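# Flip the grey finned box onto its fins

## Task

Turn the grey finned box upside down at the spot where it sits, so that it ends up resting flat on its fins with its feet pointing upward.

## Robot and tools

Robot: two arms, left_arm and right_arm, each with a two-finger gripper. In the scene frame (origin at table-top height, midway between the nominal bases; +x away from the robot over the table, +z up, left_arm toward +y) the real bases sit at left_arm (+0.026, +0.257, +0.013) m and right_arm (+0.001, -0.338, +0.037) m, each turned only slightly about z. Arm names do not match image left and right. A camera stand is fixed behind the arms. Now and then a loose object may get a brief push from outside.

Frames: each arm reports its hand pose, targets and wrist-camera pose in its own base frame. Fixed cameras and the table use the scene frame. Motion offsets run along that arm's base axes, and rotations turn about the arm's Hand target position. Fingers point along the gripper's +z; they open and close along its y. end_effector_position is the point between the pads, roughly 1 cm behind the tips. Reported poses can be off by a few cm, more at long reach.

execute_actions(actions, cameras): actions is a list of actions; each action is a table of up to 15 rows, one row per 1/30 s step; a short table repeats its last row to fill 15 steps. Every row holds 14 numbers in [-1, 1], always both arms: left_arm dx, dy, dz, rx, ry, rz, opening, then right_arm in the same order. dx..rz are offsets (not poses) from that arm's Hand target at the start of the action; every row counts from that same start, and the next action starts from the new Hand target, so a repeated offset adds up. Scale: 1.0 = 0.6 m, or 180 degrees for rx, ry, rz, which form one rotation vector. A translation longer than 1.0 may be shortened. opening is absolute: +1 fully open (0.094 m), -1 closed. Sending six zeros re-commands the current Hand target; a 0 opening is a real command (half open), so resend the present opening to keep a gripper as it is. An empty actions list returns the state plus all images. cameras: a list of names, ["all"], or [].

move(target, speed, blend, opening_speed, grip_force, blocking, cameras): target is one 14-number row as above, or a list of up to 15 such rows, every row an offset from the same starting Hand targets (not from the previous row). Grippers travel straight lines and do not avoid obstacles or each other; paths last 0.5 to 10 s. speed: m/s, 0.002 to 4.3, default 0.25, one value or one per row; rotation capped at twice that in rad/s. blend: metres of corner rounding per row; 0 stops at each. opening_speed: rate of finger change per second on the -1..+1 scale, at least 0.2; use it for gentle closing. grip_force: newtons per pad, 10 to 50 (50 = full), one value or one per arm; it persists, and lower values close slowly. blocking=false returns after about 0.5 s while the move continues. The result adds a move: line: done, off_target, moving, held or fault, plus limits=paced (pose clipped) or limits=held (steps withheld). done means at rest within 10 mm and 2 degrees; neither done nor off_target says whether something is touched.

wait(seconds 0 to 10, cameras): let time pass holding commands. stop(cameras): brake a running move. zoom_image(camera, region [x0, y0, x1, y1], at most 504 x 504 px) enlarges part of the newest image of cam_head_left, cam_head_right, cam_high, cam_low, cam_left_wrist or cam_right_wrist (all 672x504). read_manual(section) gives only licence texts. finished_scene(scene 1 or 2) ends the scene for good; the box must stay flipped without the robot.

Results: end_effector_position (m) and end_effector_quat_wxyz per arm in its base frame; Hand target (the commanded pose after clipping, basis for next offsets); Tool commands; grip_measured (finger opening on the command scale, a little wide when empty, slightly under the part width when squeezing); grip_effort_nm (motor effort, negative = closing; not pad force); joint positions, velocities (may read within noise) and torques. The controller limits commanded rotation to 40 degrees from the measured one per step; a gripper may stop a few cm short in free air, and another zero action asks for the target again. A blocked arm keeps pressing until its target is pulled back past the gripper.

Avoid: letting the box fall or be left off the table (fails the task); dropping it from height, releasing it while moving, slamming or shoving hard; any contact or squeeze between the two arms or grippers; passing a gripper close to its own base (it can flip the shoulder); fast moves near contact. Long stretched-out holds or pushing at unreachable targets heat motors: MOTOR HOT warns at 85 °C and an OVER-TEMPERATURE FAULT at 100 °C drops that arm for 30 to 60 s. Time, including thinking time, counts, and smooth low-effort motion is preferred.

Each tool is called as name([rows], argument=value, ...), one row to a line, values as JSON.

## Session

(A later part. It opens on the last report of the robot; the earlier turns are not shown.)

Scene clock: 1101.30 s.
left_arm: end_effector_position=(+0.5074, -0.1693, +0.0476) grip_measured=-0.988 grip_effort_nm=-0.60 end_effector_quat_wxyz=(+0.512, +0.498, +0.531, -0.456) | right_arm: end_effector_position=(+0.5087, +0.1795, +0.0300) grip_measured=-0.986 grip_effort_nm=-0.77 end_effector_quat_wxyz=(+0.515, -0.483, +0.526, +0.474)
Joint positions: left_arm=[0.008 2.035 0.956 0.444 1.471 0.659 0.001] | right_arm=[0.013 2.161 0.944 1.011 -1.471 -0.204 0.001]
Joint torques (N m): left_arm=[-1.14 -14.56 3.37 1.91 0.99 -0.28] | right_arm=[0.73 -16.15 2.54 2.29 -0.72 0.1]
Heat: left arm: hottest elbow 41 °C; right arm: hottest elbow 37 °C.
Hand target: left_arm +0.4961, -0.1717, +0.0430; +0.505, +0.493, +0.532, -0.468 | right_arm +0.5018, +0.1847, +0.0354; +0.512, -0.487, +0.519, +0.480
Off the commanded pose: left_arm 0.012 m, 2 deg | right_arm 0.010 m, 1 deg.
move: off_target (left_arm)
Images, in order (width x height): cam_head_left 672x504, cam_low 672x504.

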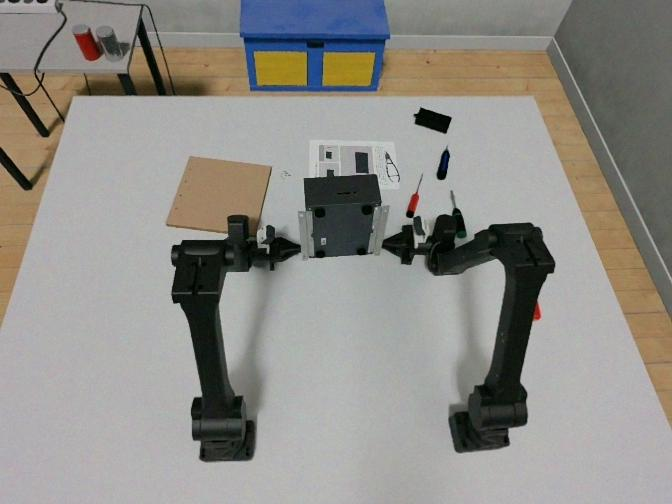

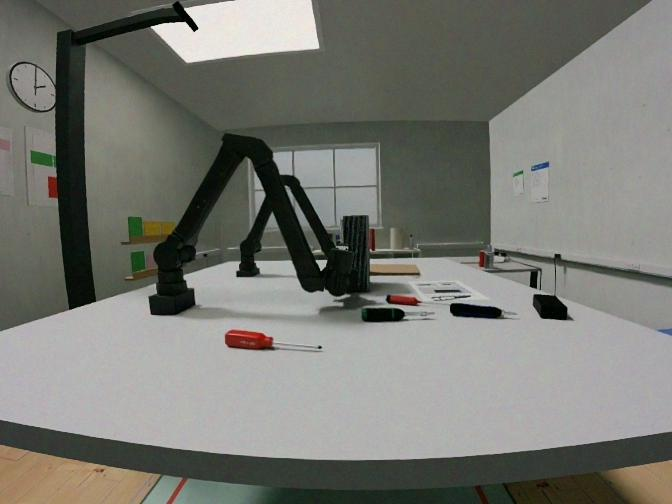

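move([
  [-0.2,0.0,0.0,0,0,0,-1,-0.2,0.0,0.0,0,0,0,-1],
], speed=0.05, cameras=["cam_head_left","cam_low"])

zoom_image(camera="cam_head_left", region=[240, 190, 460, 350])

Scene clock: 1111.13 s.
left_arm: end_effector_position=(+0.3881, -0.1703, +0.0450) grip_measured=-0.988 grip_effort_nm=-0.60 end_effector_quat_wxyz=(+0.512, +0.497, +0.531, -0.457) | right_arm: end_effector_position=(+0.3918, +0.1778, +0.0341) grip_measured=-0.986 grip_effort_nm=-0.77 end_effector_quat_wxyz=(+0.519, -0.483, +0.526, +0.470)
Joint positions: left_arm=[0.008 1.901 0.605 0.667 1.47 0.651 0.001] | right_arm=[0.013 2.07 0.605 1.289 -1.464 -0.183 0.001]
Joint torques (N m): left_arm=[-1.03 -10.58 1.72 1.98 1.06 -0.3] | right_arm=[0.03 -11.58 0.58 2.19 -0.68 0.06]
Heat: left arm: hottest elbow 40 °C; right arm: hottest elbow 36 °C.
Hand target: left_arm +0.3761, -0.1717, +0.0430; +0.505, +0.493, +0.532, -0.468 | right_arm +0.3817, +0.1847, +0.0353; +0.512, -0.487, +0.519, +0.480
Off the commanded pose: left_arm 0.012 m, 2 deg | right_arm 0.012 m, 2 deg.
move: off_target (left_arm, right_arm)
Images, in order (width x height): cam_head_left 672x504, cam_low 672x504.

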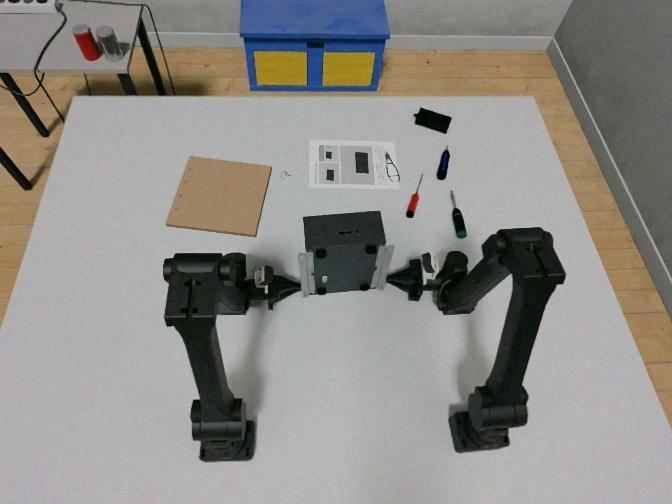

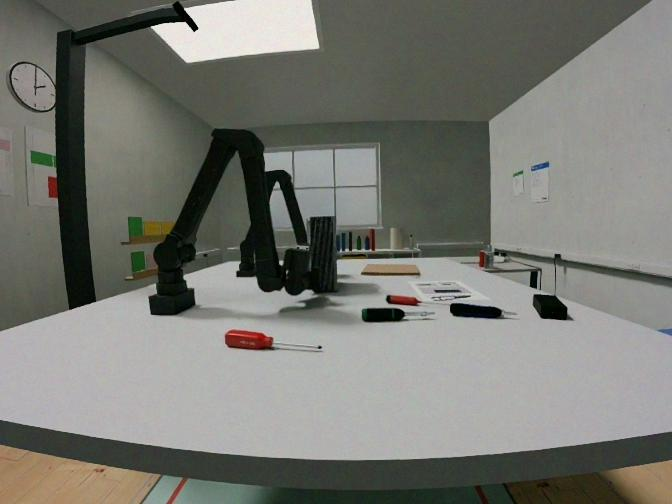

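Scaled by 2.291.

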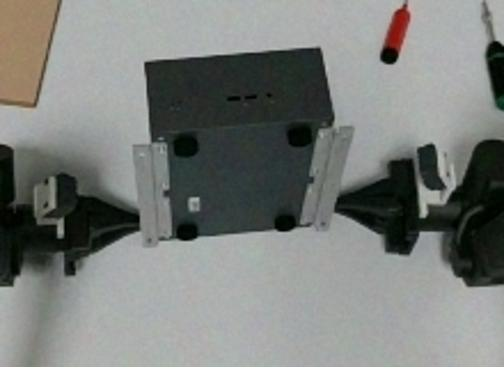

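move([
  [-0.15,0.0,0.0,0,0,0,-1,-0.17,0.0,0.0,0,0,0,-1],
], speed=0.05, cameras=["cam_head_left","cam_low"])

zoom_image(camera="cam_head_left", region=[240, 220, 460, 380])

Scene clock: 1120.30 s.
left_arm: end_effector_position=(+0.2979, -0.1710, +0.0427) grip_measured=-0.988 grip_effort_nm=-0.60 end_effector_quat_wxyz=(+0.509, +0.495, +0.534, -0.459) | right_arm: end_effector_position=(+0.2955, +0.1767, +0.0373) grip_measured=-0.986 grip_effort_nm=-0.77 end_effector_quat_wxyz=(+0.525, -0.485, +0.524, +0.463)
Joint positions: left_arm=[0.009 1.838 0.361 0.837 1.47 0.65 0.001] | right_arm=[0.014 2.07 0.347 1.558 -1.454 -0.188 0.001]
Joint torques (N m): left_arm=[-0.79 -7.94 0.27 2.06 1.1 -0.2] | right_arm=[1.85 -7.88 -2.13 2.25 -0.65 0.08]
Heat: left arm: hottest elbow 39 °C; right arm: hottest elbow 35 °C.
Hand target: left_arm +0.2861, -0.1716, +0.0430; +0.505, +0.493, +0.532, -0.468 | right_arm +0.2796, +0.1848, +0.0354; +0.512, -0.487, +0.519, +0.480
Off the commanded pose: left_arm 0.012 m, 1 deg | right_arm 0.018 m, 3 deg.
joint sent to its limit (right arm) — joint 4 (wrist pitch), upper limit. The joint targets still meet the commanded pose.
move: off_target (left_arm, right_arm)
Images, in order (width x height): cam_head_left 672x504, cam_low 672x504.

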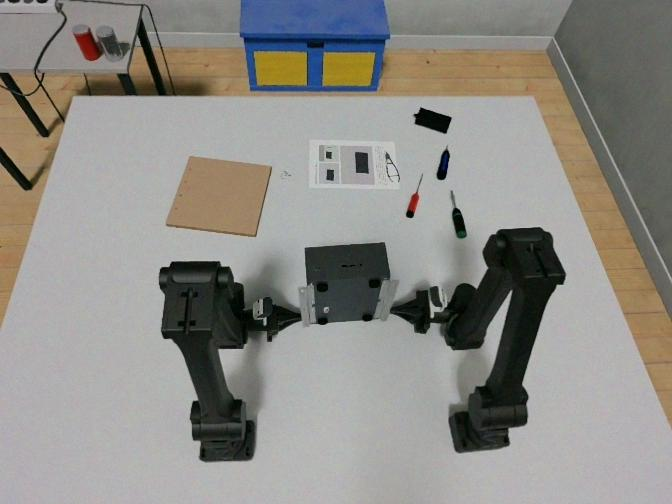

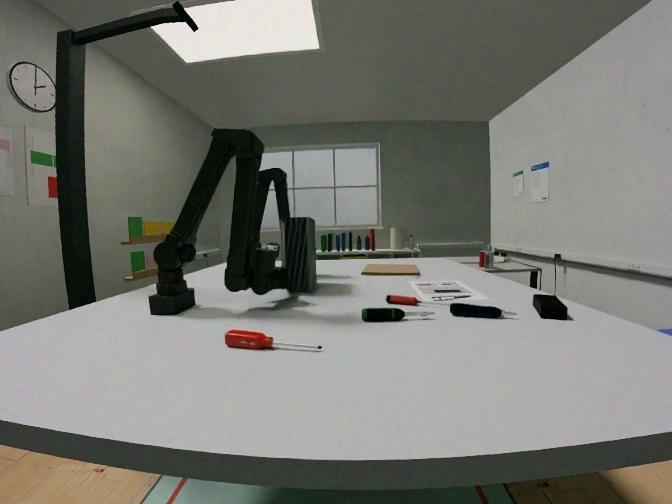

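Scaled by 2.291.

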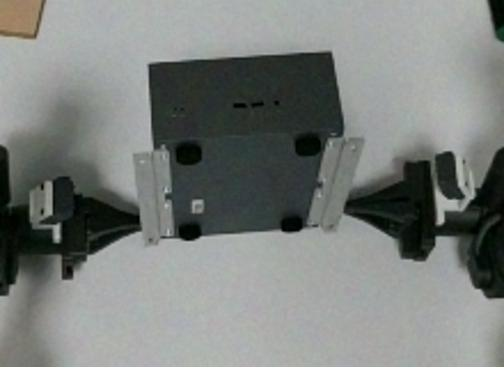

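move([
  [0,0.0,0.015,0.078,0,0,-1,0,0.0,0.01,-0.078,0,0,-1],
  [-0.10,0.0,0.015,0.078,0,0,-1,-0.122,0.0,0.01,-0.078,0,0,-1],
], speed=0.05, cameras=["cam_head_left","cam_low"])

zoom_image(camera="cam_head_left", region=[240, 240, 460, 400])

Scene clock: 1133.83 s.
left_arm: end_effector_position=(+0.2372, -0.1663, +0.0514) grip_measured=-0.988 grip_effort_nm=-0.60 end_effector_quat_wxyz=(+0.444, +0.545, +0.593, -0.393) | right_arm: end_effector_position=(+0.2187, +0.1787, +0.0409) grip_measured=-0.986 grip_effort_nm=-0.77 end_effector_quat_wxyz=(-0.456, +0.543, -0.580, -0.401)
Joint positions: left_arm=[-0.003 1.404 0.295 -0.134 1.251 1.245 0.001] | right_arm=[0.059 1.463 0.204 0.21 -1.263 -1.058 0.001]
Joint torques (N m): left_arm=[-2.55 -5.25 3.14 1.11 1.06 -0.15] | right_arm=[1.73 -5.19 1.57 1.39 -1.03 0.09]
Heat: left arm: hottest elbow 38 °C; right arm: hottest elbow 34 °C.
Hand target: left_arm +0.2261, -0.1716, +0.0520; +0.441, +0.551, +0.585, -0.400 | right_arm +0.2066, +0.1847, +0.0414; -0.449, +0.546, -0.574, -0.413
Off the commanded pose: left_arm 0.012 m, 1 deg | right_arm 0.014 m, 2 deg.
move: off_target (left_arm, right_arm)
Images, in order (width x height): cam_head_left 672x504, cam_low 672x504.

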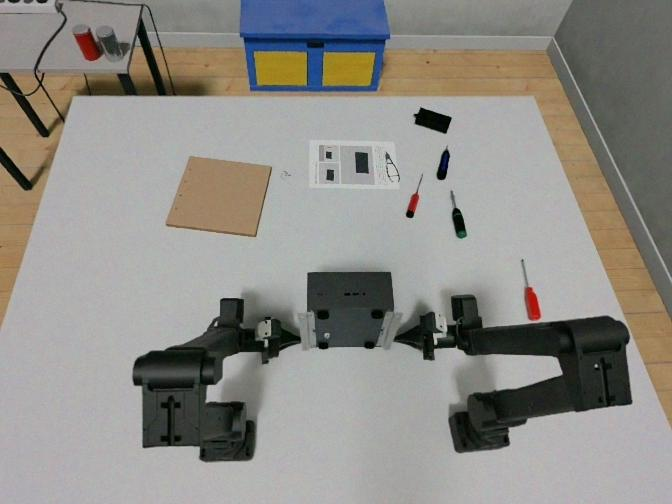

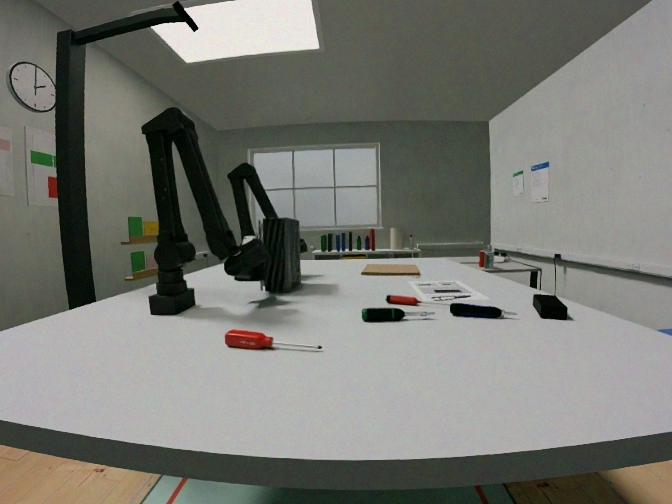

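Scaled by 2.291.

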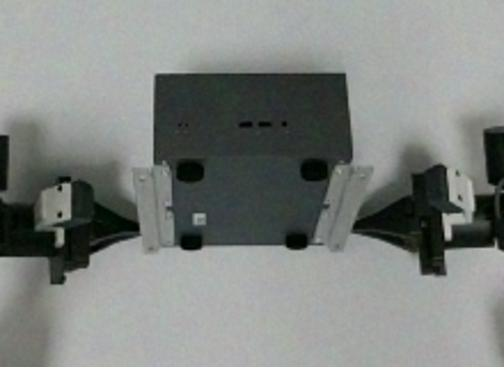

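move([
  [0.03,0.12,0.0,0,0,0,-1,0.09,-0.02,0.01,0,0,0,-1],
  [0.03,0.12,0.0,0,0,0,-1,0.09,0.06,0.01,0,0,0,-1],
], speed=0.05, cameras=["cam_head_left","cam_right_wrist"])

zoom_image(camera="cam_head_left", region=[240, 240, 460, 400])

Scene clock: 1155.23 s.
left_arm: end_effector_position=(+0.2371, -0.1044, +0.0525) grip_measured=-0.988 grip_effort_nm=-0.60 end_effector_quat_wxyz=(+0.438, +0.546, +0.597, -0.391) | right_arm: end_effector_position=(+0.2649, +0.2086, +0.0497) grip_measured=-0.986 grip_effort_nm=-0.77 end_effector_quat_wxyz=(-0.457, +0.536, -0.582, -0.406)
Joint positions: left_arm=[0.269 1.556 0.47 -0.957 1.215 2.081 0.001] | right_arm=[0.166 1.555 0.291 0.482 -1.204 -0.767 0.001]
Joint torques (N m): left_arm=[-0.09 -4.31 5.35 -0.62 0.53 -0.08] | right_arm=[3.43 -4.54 3.58 2.21 -0.21 0.05]
Heat: left arm: hottest elbow 38 °C; right arm: hottest elbow 34 °C.
Hand target: left_arm +0.2441, -0.0996, +0.0520; +0.441, +0.551, +0.585, -0.400 | right_arm +0.2605, +0.2208, +0.0473; -0.449, +0.546, -0.574, -0.413
Off the commanded pose: left_arm 0.008 m, 2 deg | right_arm 0.013 m, 2 deg.
joint sent to its limit (left arm) — joint 6 (wrist roll), upper limit. The joint targets still meet the commanded pose.
move: off_target (right_arm)
Images, in order (width x height): cam_head_left 672x504, cam_right_wrist 672x504.

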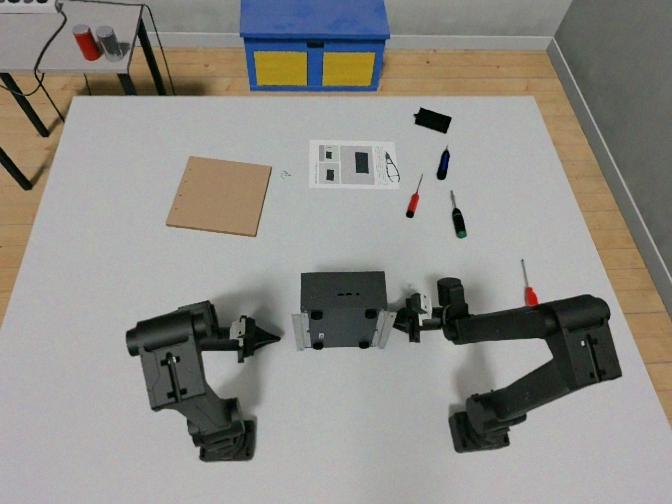

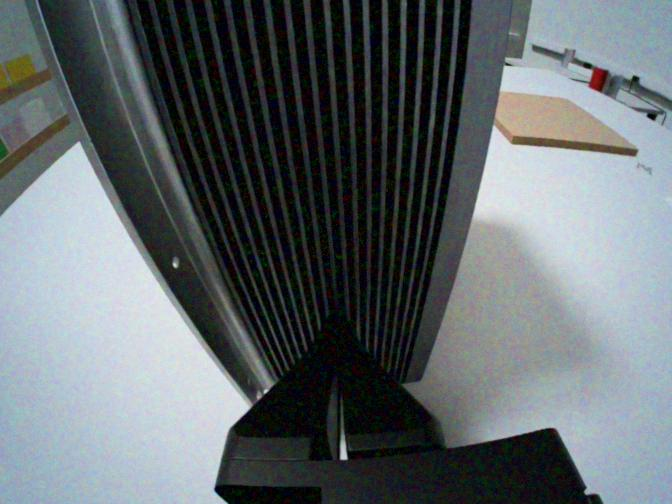

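Scaled by 2.291.

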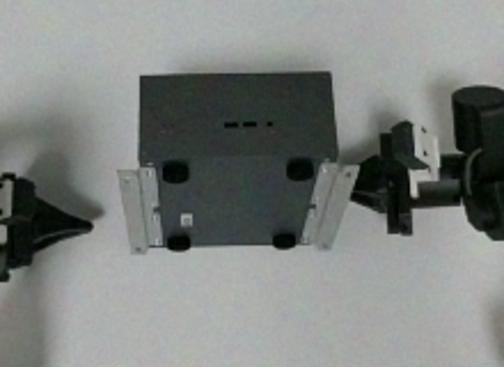

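move([
  [0.0,0.05,0.0,0,0,0,-1,0,0.04,0.0,0,0,0,-1],
], speed=0.04, cameras=["cam_head_left"])

zoom_image(camera="cam_head_left", region=[240, 240, 460, 400])

Scene clock: 1162.23 s.
left_arm: end_effector_position=(+0.2344, -0.0773, +0.0467) grip_measured=-0.988 grip_effort_nm=-0.60 end_effector_quat_wxyz=(+0.418, +0.525, +0.639, -0.374) | right_arm: end_effector_position=(+0.2661, +0.2322, +0.0497) grip_measured=-0.986 grip_effort_nm=-0.77 end_effector_quat_wxyz=(-0.457, +0.537, -0.582, -0.405)
Joint positions: left_arm=[0.377 1.542 0.47 -1.007 1.134 2.081 0.001] | right_arm=[0.256 1.595 0.288 0.662 -1.135 -0.619 0.001]
Joint torques (N m): left_arm=[0.15 -6.42 5.6 -0.72 0.51 -0.07] | right_arm=[2.96 -4.89 3.44 2.32 -0.11 0.11]
Heat: left arm: hottest elbow 38 °C; right arm: hottest elbow 34 °C.
Hand target: left_arm +0.2441, -0.0696, +0.0520; +0.442, +0.551, +0.585, -0.400 | right_arm +0.2605, +0.2448, +0.0474; -0.449, +0.546, -0.574, -0.413
Off the commanded pose: left_arm 0.013 m, 8 deg | right_arm 0.014 m, 2 deg.
joint sent to its limit (left arm) — joint 6 (wrist roll), upper limit. The joint targets are off in orientation, not in position.
move: off_target (left_arm, right_arm)
Images, in order (width x height): cam_head_left 672x504.

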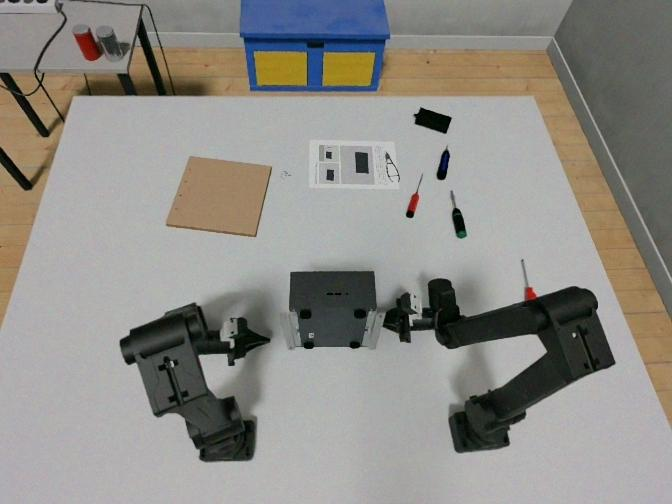

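Scaled by 2.291.

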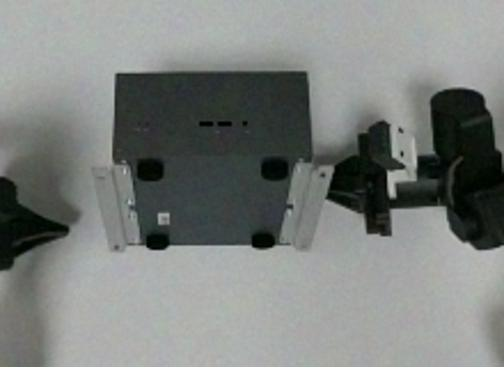

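move([
  [0.03,0.03,0.08,0.12,0,0.04,-1,0,-0.1,0.0,0,0,0,-1],
  [0.065,0.03,0.08,0.14,0,0.055,-1,0,-0.1,0.2,0.04,0,0,-1],
], speed=0.12, cameras=["cam_head_left","cam_left_wrist","cam_right_wrist"])

Scene clock: 1212.90 s.
left_arm: end_effector_position=(+0.2670, -0.0541, +0.0876) grip_measured=-0.988 grip_effort_nm=-0.60 end_effector_quat_wxyz=(+0.333, +0.573, +0.709, -0.242) | right_arm: end_effector_position=(+0.2458, +0.1877, +0.1533) grip_measured=-0.986 grip_effort_nm=-0.77 end_effector_quat_wxyz=(-0.472, +0.516, -0.550, -0.457)
Joint positions: left_arm=[0.301 1.186 0.538 -0.966 0.848 1.681 0.001] | right_arm=[0.067 1.118 0.347 -0.112 -1.391 -0.86 0.001]
Joint torques (N m): left_arm=[-1.67 -4.6 9.77 0.9 0.53 -0.32] | right_arm=[-1.79 -3.49 9.24 1.05 -0.72 0.03]
Heat: left arm: hottest elbow 38 °C; right arm: hottest elbow 34 °C.
Hand target: left_arm +0.2831, -0.0516, +0.1000; +0.343, +0.582, +0.703, -0.223 | right_arm +0.2606, +0.1847, +0.1674; -0.483, +0.517, -0.547, -0.448
Off the commanded pose: left_arm 0.021 m, 3 deg | right_arm 0.021 m, 2 deg.
move: off_target (left_arm, right_arm)
Images, in order (width x height): cam_head_left 672x504, cam_left_wrist 672x504, cam_right_wrist 672x504.

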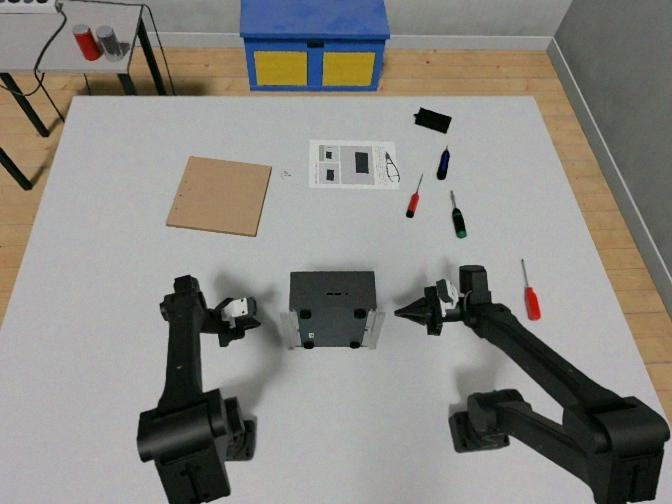

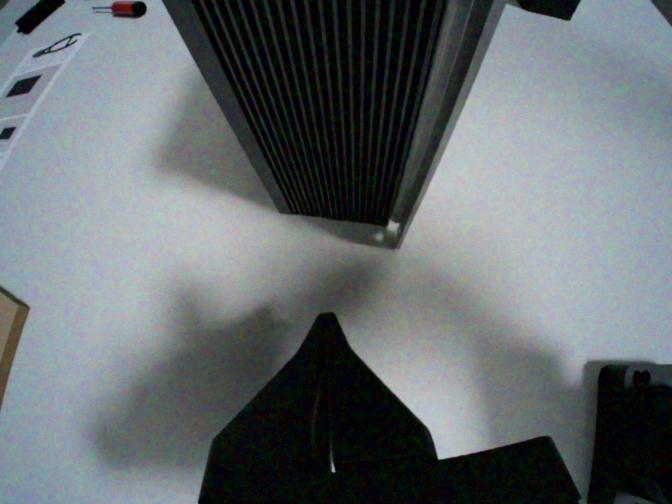

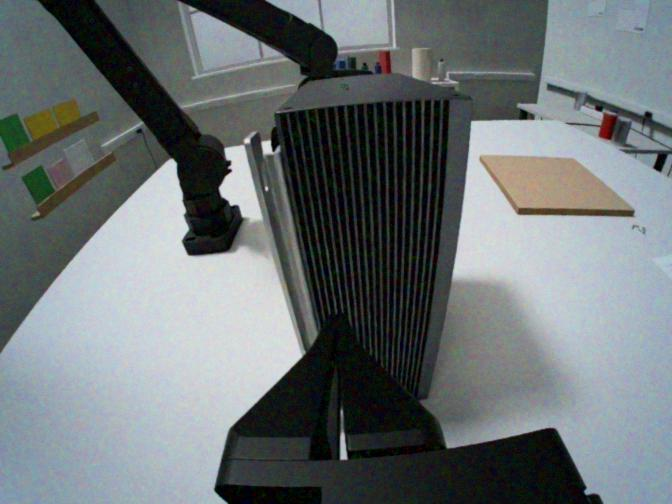

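move([
  [0.01,0,-0.07,0,0,0,-1,0,0,0,0,0,0,-1],
  [0.01,-0.21,-0.07,0,0,0,-1,0,0,0,0,0,0,-1],
], speed=0.06, cameras=["cam_head_left","cam_left_wrist"])

zoom_image(camera="cam_head_left", region=[240, 240, 460, 400])

Scene clock: 1224.80 s.
left_arm: end_effector_position=(+0.2905, -0.1679, +0.0586) grip_measured=-0.988 grip_effort_nm=-0.60 end_effector_quat_wxyz=(+0.346, +0.574, +0.708, -0.223) | right_arm: end_effector_position=(+0.2458, +0.1877, +0.1533) grip_measured=-0.986 grip_effort_nm=-0.77 end_effector_quat_wxyz=(-0.471, +0.516, -0.550, -0.457)
Joint positions: left_arm=[-0.172 1.199 0.418 -0.299 0.724 1.003 0.001] | right_arm=[0.067 1.118 0.347 -0.112 -1.391 -0.859 0.001]
Joint torques (N m): left_arm=[-3.9 -3.66 7.27 1.96 0.03 -0.38] | right_arm=[-2.02 -4.25 8.88 1.1 -0.72 0.06]
Heat: left arm: hottest elbow 40 °C; right arm: hottest elbow 35 °C.
Hand target: left_arm +0.2891, -0.1776, +0.0580; +0.343, +0.581, +0.703, -0.223 | right_arm +0.2606, +0.1847, +0.1674; -0.483, +0.517, -0.547, -0.448
Off the commanded pose: left_arm 0.010 m, 1 deg | right_arm 0.021 m, 2 deg.
move: off_target (right_arm)
Images, in order (width x height): cam_head_left 672x504, cam_left_wrist 672x504.

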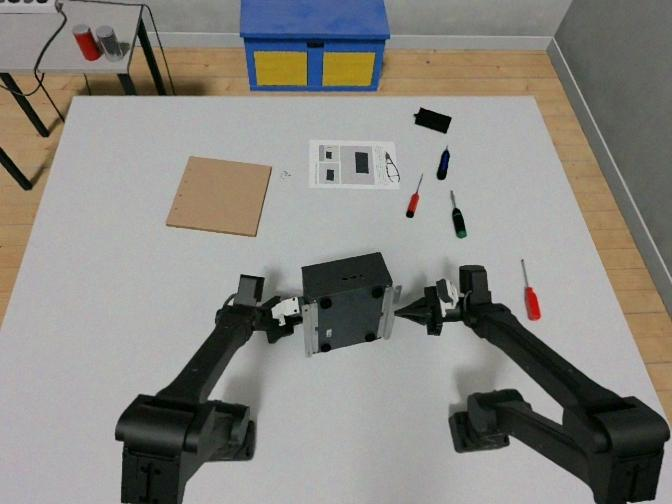

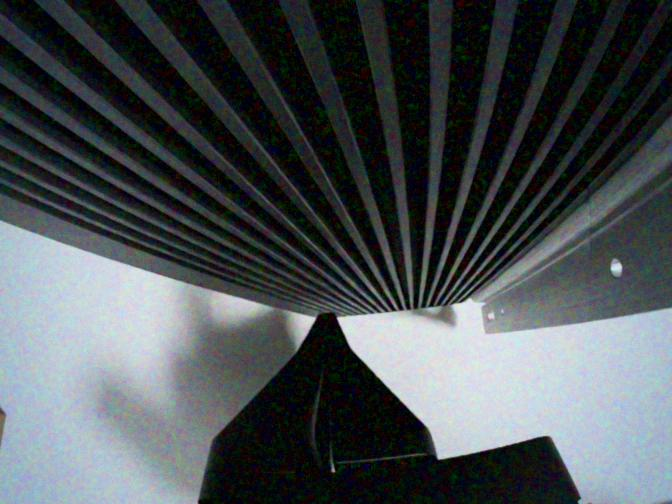

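Scaled by 2.291.

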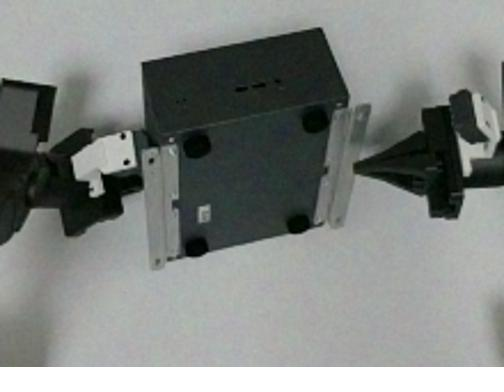

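move([
  [0,0.1,0.0,0,0,0,-1,0,-0.1,0,-0.04,0,0,-1],
  [0,0.1,0.05,0,0,0,-1,0.04,-0.1,-0.2,-0.04,0,0,-1],
], speed=0.12, cameras=["cam_head_left","cam_right_wrist"])

zoom_image(camera="cam_head_left", region=[240, 240, 460, 400])

Scene clock: 1248.30 s.
left_arm: end_effector_position=(+0.2733, -0.1203, +0.0723) grip_measured=-0.988 grip_effort_nm=-0.60 end_effector_quat_wxyz=(+0.327, +0.576, +0.710, -0.237) | right_arm: end_effector_position=(+0.2850, +0.1238, +0.0488) grip_measured=-0.986 grip_effort_nm=-0.77 end_effector_quat_wxyz=(-0.450, +0.549, -0.572, -0.411)
Joint positions: left_arm=[0.018 1.141 0.454 -0.626 0.8 1.271 0.001] | right_arm=[-0.158 1.66 0.574 -0.812 -1.296 -1.936 0.001]
Joint torques (N m): left_arm=[0.09 -4.31 10.15 0.68 0.7 -0.08] | right_arm=[-0.56 -8.29 2.91 0.53 -0.87 0.06]
Heat: left arm: hottest elbow 39 °C; right arm: hottest elbow 38 °C.
Hand target: left_arm +0.2891, -0.1176, +0.0880; +0.343, +0.581, +0.703, -0.224 | right_arm +0.2845, +0.1247, +0.0474; -0.449, +0.546, -0.574, -0.413
Off the commanded pose: left_arm 0.022 m, 3 deg | right_arm 0.002 m, 0 deg.
move: off_target (left_arm)
Images, in order (width x height): cam_head_left 672x504, cam_right_wrist 672x504.

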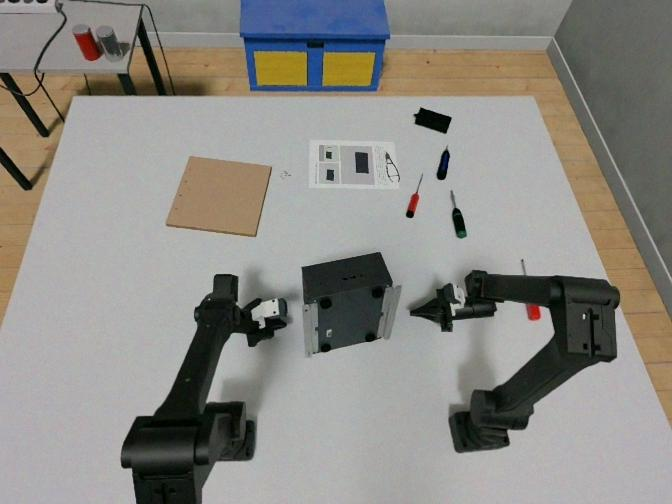

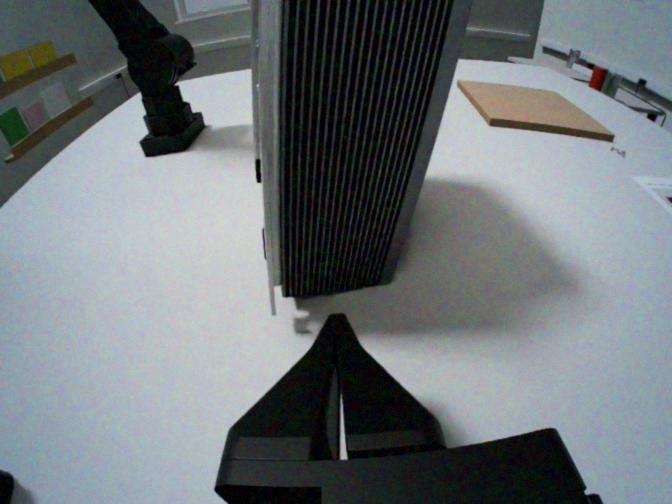

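Scaled by 2.291.

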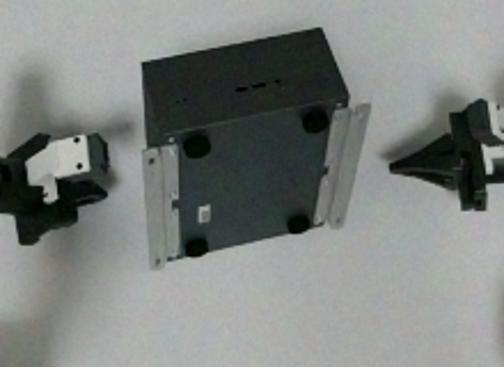

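move([
  [0,0.0,0.0,0,0,0,-1,0,0.05,-0.045,0,0,0,-1],
  [0,0.0,0,0,0,0,-1,0.0,0.107,-0.045,0.0,0,0,-1],
], speed=0.06, cameras=["cam_head_left","cam_right_wrist"])

zoom_image(camera="cam_head_left", region=[240, 240, 460, 400])

Scene clock: 1260.20 s.
left_arm: end_effector_position=(+0.2733, -0.1203, +0.0723) grip_measured=-0.988 grip_effort_nm=-0.60 end_effector_quat_wxyz=(+0.327, +0.576, +0.710, -0.237) | right_arm: end_effector_position=(+0.2859, +0.1847, +0.0188) grip_measured=-0.986 grip_effort_nm=-0.77 end_effector_quat_wxyz=(-0.449, +0.542, -0.578, -0.413)
Joint positions: left_arm=[0.018 1.141 0.454 -0.626 0.8 1.271 0.001] | right_arm=[0.063 1.701 0.4 0.207 -1.28 -1.085 0.001]
Joint torques (N m): left_arm=[0.09 -4.25 10.19 0.66 0.7 -0.07] | right_arm=[1.08 -7.65 2.29 1.69 -0.5 0.07]
Heat: left arm: hottest elbow 42 °C; right arm: hottest elbow 36 °C.
Hand target: left_arm +0.2891, -0.1176, +0.0880; +0.343, +0.581, +0.703, -0.224 | right_arm +0.2845, +0.1890, +0.0203; -0.449, +0.546, -0.574, -0.413
Off the commanded pose: left_arm 0.022 m, 3 deg | right_arm 0.005 m, 1 deg.
move: off_target (left_arm)
Images, in order (width x height): cam_head_left 672x504, cam_right_wrist 672x504.

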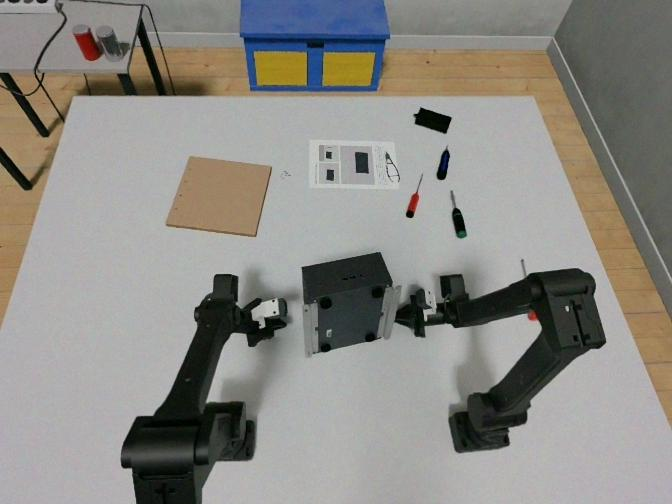

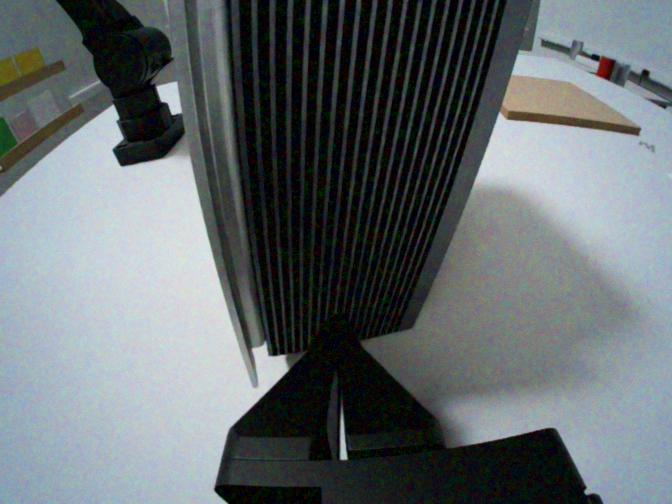

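Scaled by 2.291.

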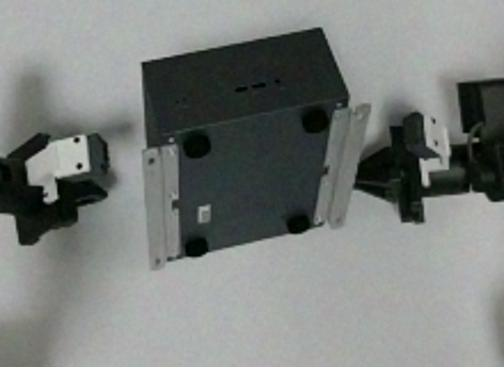

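move(target=[0,0.0,0.0,0,0,0,-1,-0.125,0.0,0.0,0,0,0,-1], speed=0.04, cameras=["cam_head_left"])

zoom_image(camera="cam_head_left", region=[240, 240, 460, 400])

Scene clock: 1268.07 s.
left_arm: end_effector_position=(+0.2733, -0.1203, +0.0723) grip_measured=-0.988 grip_effort_nm=-0.60 end_effector_quat_wxyz=(+0.327, +0.576, +0.710, -0.237) | right_arm: end_effector_position=(+0.2192, +0.1841, +0.0198) grip_measured=-0.986 grip_effort_nm=-0.76 end_effector_quat_wxyz=(-0.455, +0.543, -0.579, -0.404)
Joint positions: left_arm=[0.018 1.141 0.454 -0.626 0.8 1.271 0.001] | right_arm=[0.084 1.623 0.197 0.431 -1.257 -1 0.001]
Joint torques (N m): left_arm=[0.03 -4.31 10.15 0.65 0.71 -0.08] | right_arm=[1.26 -5.19 0.77 1.52 -0.85 0.06]
Heat: left arm: hottest elbow 43 °C; right arm: hottest elbow 36 °C.
Hand target: left_arm +0.2891, -0.1176, +0.0880; +0.343, +0.581, +0.703, -0.224 | right_arm +0.2094, +0.1889, +0.0203; -0.449, +0.546, -0.574, -0.413
Off the commanded pose: left_arm 0.022 m, 3 deg | right_arm 0.011 m, 1 deg.
move: off_target (left_arm, right_arm)
Images, in order (width x height): cam_head_left 672x504.

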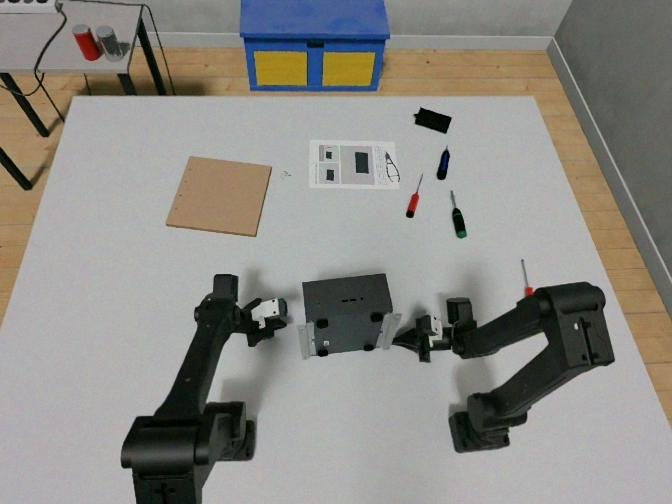

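Scaled by 2.291.

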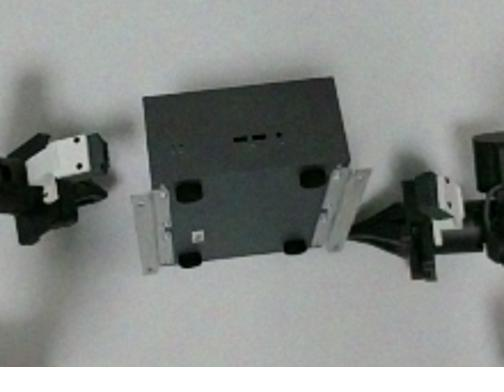

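move(target=[0,0.0,0.0,0,0,0,-1,-0.035,0.0,0.0,0,0,0,-1], speed=0.04, cameras=["cam_head_left"])

zoom_image(camera="cam_head_left", region=[240, 240, 460, 400])

Scene clock: 1277.07 s.
left_arm: end_effector_position=(+0.2733, -0.1203, +0.0723) grip_measured=-0.988 grip_effort_nm=-0.60 end_effector_quat_wxyz=(+0.327, +0.576, +0.710, -0.237) | right_arm: end_effector_position=(+0.2034, +0.1841, +0.0206) grip_measured=-0.986 grip_effort_nm=-0.76 end_effector_quat_wxyz=(-0.459, +0.544, -0.577, -0.399)
Joint positions: left_arm=[0.018 1.141 0.454 -0.626 0.8 1.271 0.001] | right_arm=[0.093 1.611 0.145 0.511 -1.247 -0.97 0.001]
Joint torques (N m): left_arm=[0.03 -4.25 10.15 0.68 0.7 -0.09] | right_arm=[1.26 -5.07 -0.29 1.63 -0.98 0.06]
Heat: left arm: hottest elbow 44 °C; right arm: hottest elbow 35 °C.
Hand target: left_arm +0.2891, -0.1176, +0.0880; +0.343, +0.581, +0.703, -0.224 | right_arm +0.1885, +0.1890, +0.0203; -0.449, +0.546, -0.574, -0.413
Off the commanded pose: left_arm 0.022 m, 3 deg | right_arm 0.016 m, 2 deg.
move: off_target (left_arm, right_arm)
Images, in order (width x height): cam_head_left 672x504.

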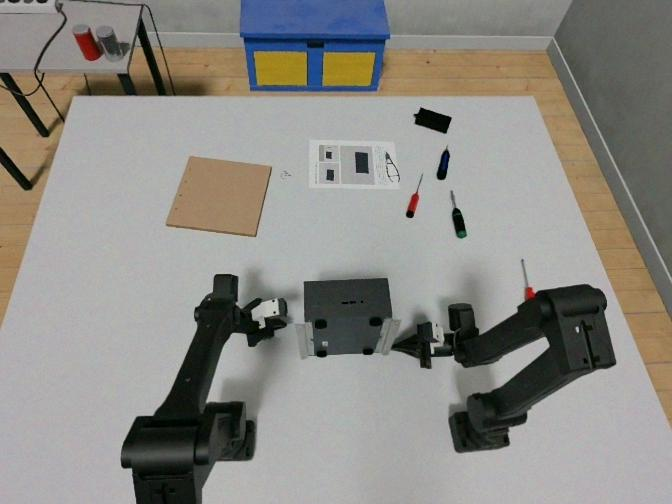

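Scaled by 2.291.

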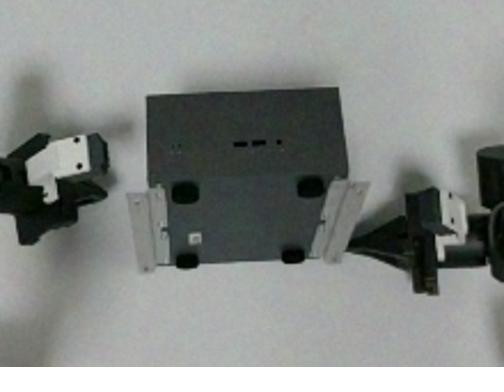

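move([
  [0.0,0.03,0.05,0,0,0,-1,0.01,-0.1,0.0,0,0,0,-1],
  [-0.1,-0.02,0.187,-0.2106,-0.0554,0.0822,0.277,0.04,-0.1,0.256,0.0777,-0.0169,-0.1389,0.277],
], speed=0.12, cameras=["cam_head_left","cam_left_wrist","cam_right_wrist","cam_low"])

Scene clock: 1338.77 s.
left_arm: end_effector_position=(+0.2301, -0.1275, +0.1994) grip_measured=-0.988 grip_effort_nm=-0.60 end_effector_quat_wxyz=(+0.596, +0.361, +0.631, -0.340) | right_arm: end_effector_position=(+0.2121, +0.1260, +0.1713) grip_measured=-0.986 grip_effort_nm=-0.77 end_effector_quat_wxyz=(+0.602, -0.370, +0.618, +0.344)
Joint positions: left_arm=[0.158 0.477 0.091 0.231 1.193 0.146 0.001] | right_arm=[-0.195 0.49 -0.005 0.37 -1.251 -0.138 0.001]
Joint torques (N m): left_arm=[-1.61 2.73 9.17 2.63 0.06 -0.33] | right_arm=[-0.73 2.78 7.97 1.51 -0.18 -0.09]
Heat: left arm: hottest elbow 46 °C; right arm: hottest elbow 33 °C.
Hand target: left_arm +0.2291, -0.1296, +0.2002; +0.597, +0.362, +0.628, -0.343 | right_arm +0.2122, +0.1259, +0.1720; +0.602, -0.373, +0.618, +0.342 (not the last commanded pose)
Tool commands: left_gripper/opening=-1.0 right_gripper/opening=-1.0
Off the commanded pose: left_arm 0.003 m, 0 deg | right_arm 0.004 m, 2 deg.
move: held (right_arm; a check stopped the path); path passed 1 of 2 targets; target 2's new opening was not sent; limits=held
pose unreachable (right arm): on one or more control steps of this call, first in action 0 (counted from 0), this arm could not follow its commanded pose, so it was not sent that pose on those steps. It may still have moved: this result reports where it is.
cause: moving toward the commanded pose would bring two parts of the arm too close to each other (its shoulder (the part past joint 1) and its forearm (the part past joint 3), with joints 2 (shoulder) and 3 (elbow) between them, under 1 mm apart when it was first held).
Images, in order (width x height): cam_head_left 672x504, cam_low 672x504, cam_left_wrist 672x504, cam_right_wrist 672x504.

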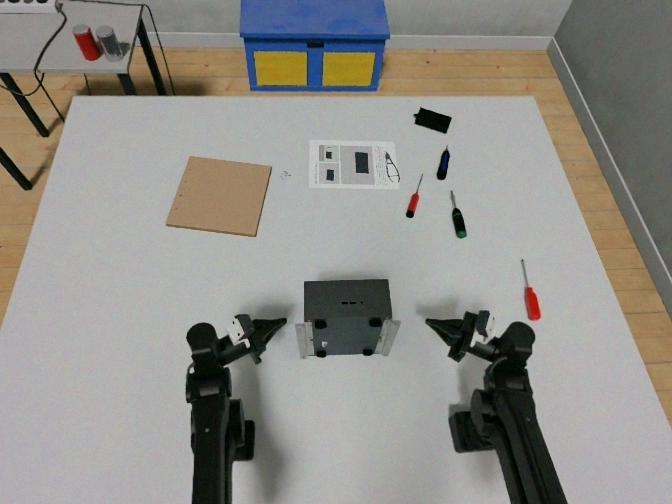

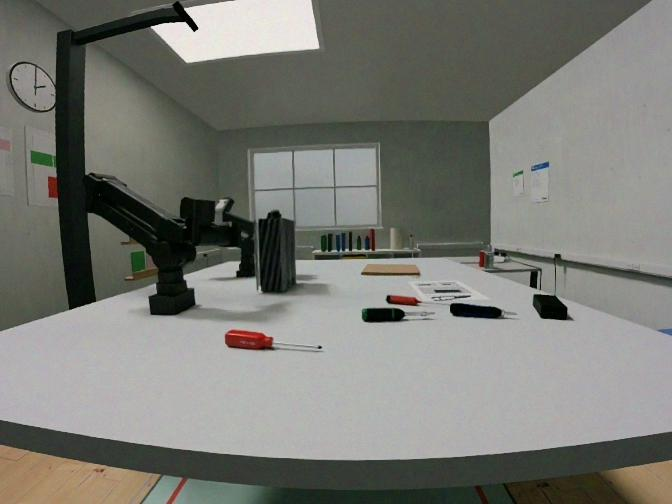

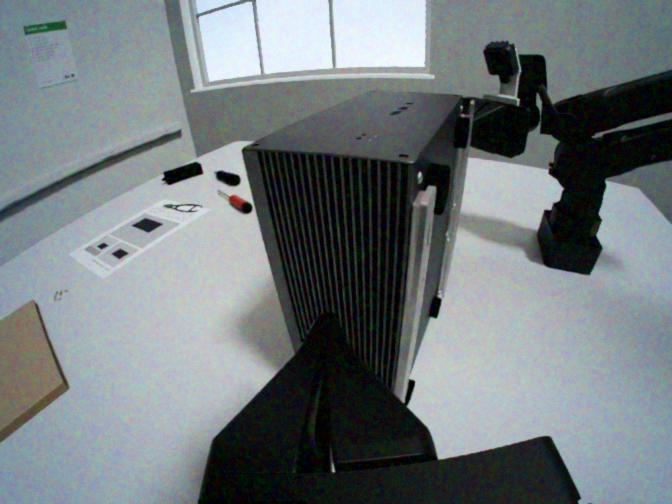

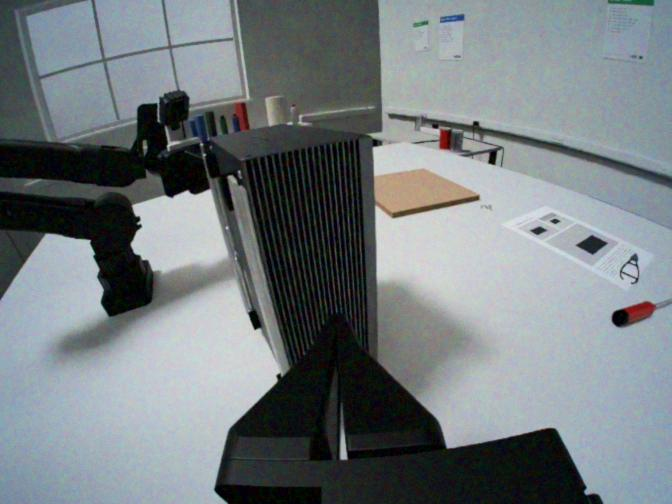

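execute_actions([
  [[0,0,0,0,0,0,0.277,0,0,0,0,0,0,0.277]],
], cameras=["cam_head_left","cam_left_wrist","cam_right_wrist","cam_low"])

Scene clock: 1372.27 s.
left_arm: end_effector_position=(+0.2302, -0.1275, +0.1994) grip_measured=+0.274 grip_effort_nm=0.17 end_effector_quat_wxyz=(+0.596, +0.361, +0.631, -0.341) | right_arm: end_effector_position=(+0.2120, +0.1260, +0.1709) grip_measured=+0.275 grip_effort_nm=0.07 end_effector_quat_wxyz=(+0.601, -0.370, +0.619, +0.344)
Joint positions: left_arm=[0.158 0.477 0.091 0.231 1.193 0.145 0.06] | right_arm=[-0.195 0.49 -0.005 0.367 -1.251 -0.139 0.06]
Joint torques (N m): left_arm=[-1.61 2.55 9.09 2.62 0.06 -0.33] | right_arm=[-0.67 2.96 8.05 1.26 -0.16 -0.13]
Heat: left arm: hottest elbow 45 °C; right arm: hottest elbow 38 °C.
Hand target: left_arm +0.2291, -0.1296, +0.2002; +0.597, +0.362, +0.628, -0.343 | right_arm +0.2122, +0.1259, +0.1720; +0.603, -0.373, +0.618, +0.342
Off the commanded pose: left_arm 0.002 m, 0 deg | right_arm 0.001 m, 1 deg.
Images, in order (width x height): cam_head_left 672x504, cam_low 672x504, cam_left_wrist 672x504, cam_right_wrist 672x504.

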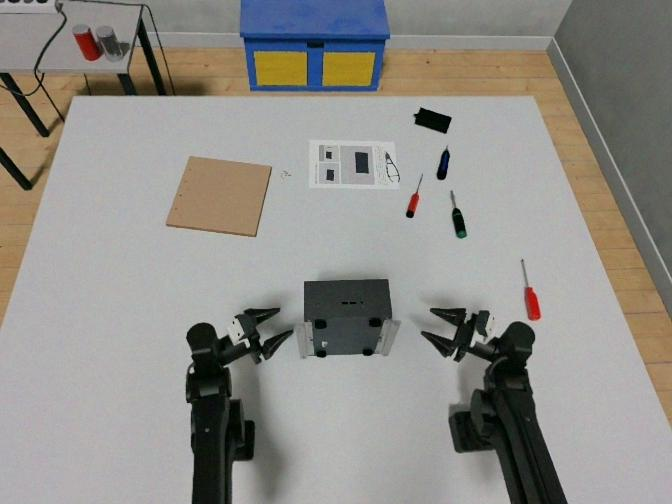

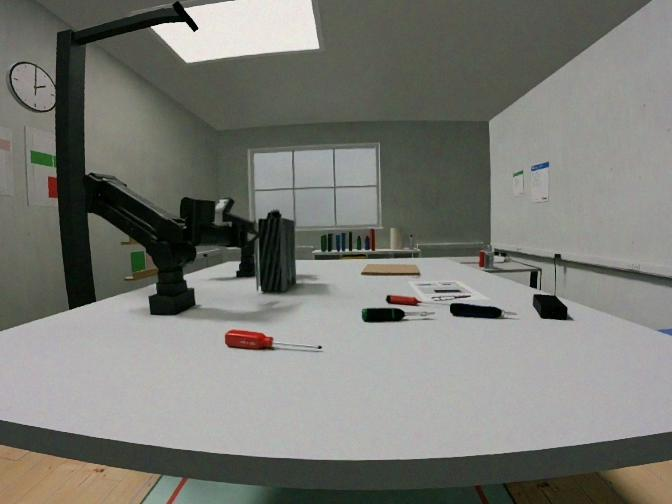

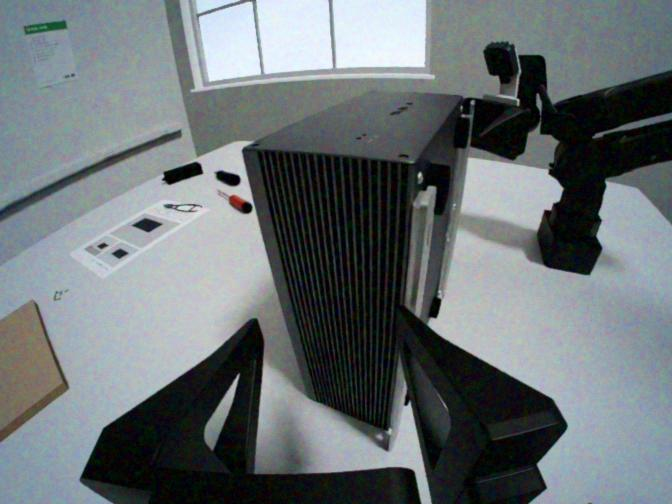

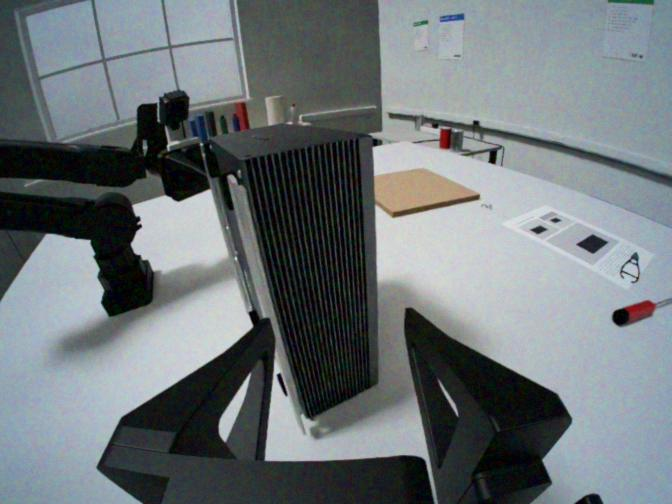

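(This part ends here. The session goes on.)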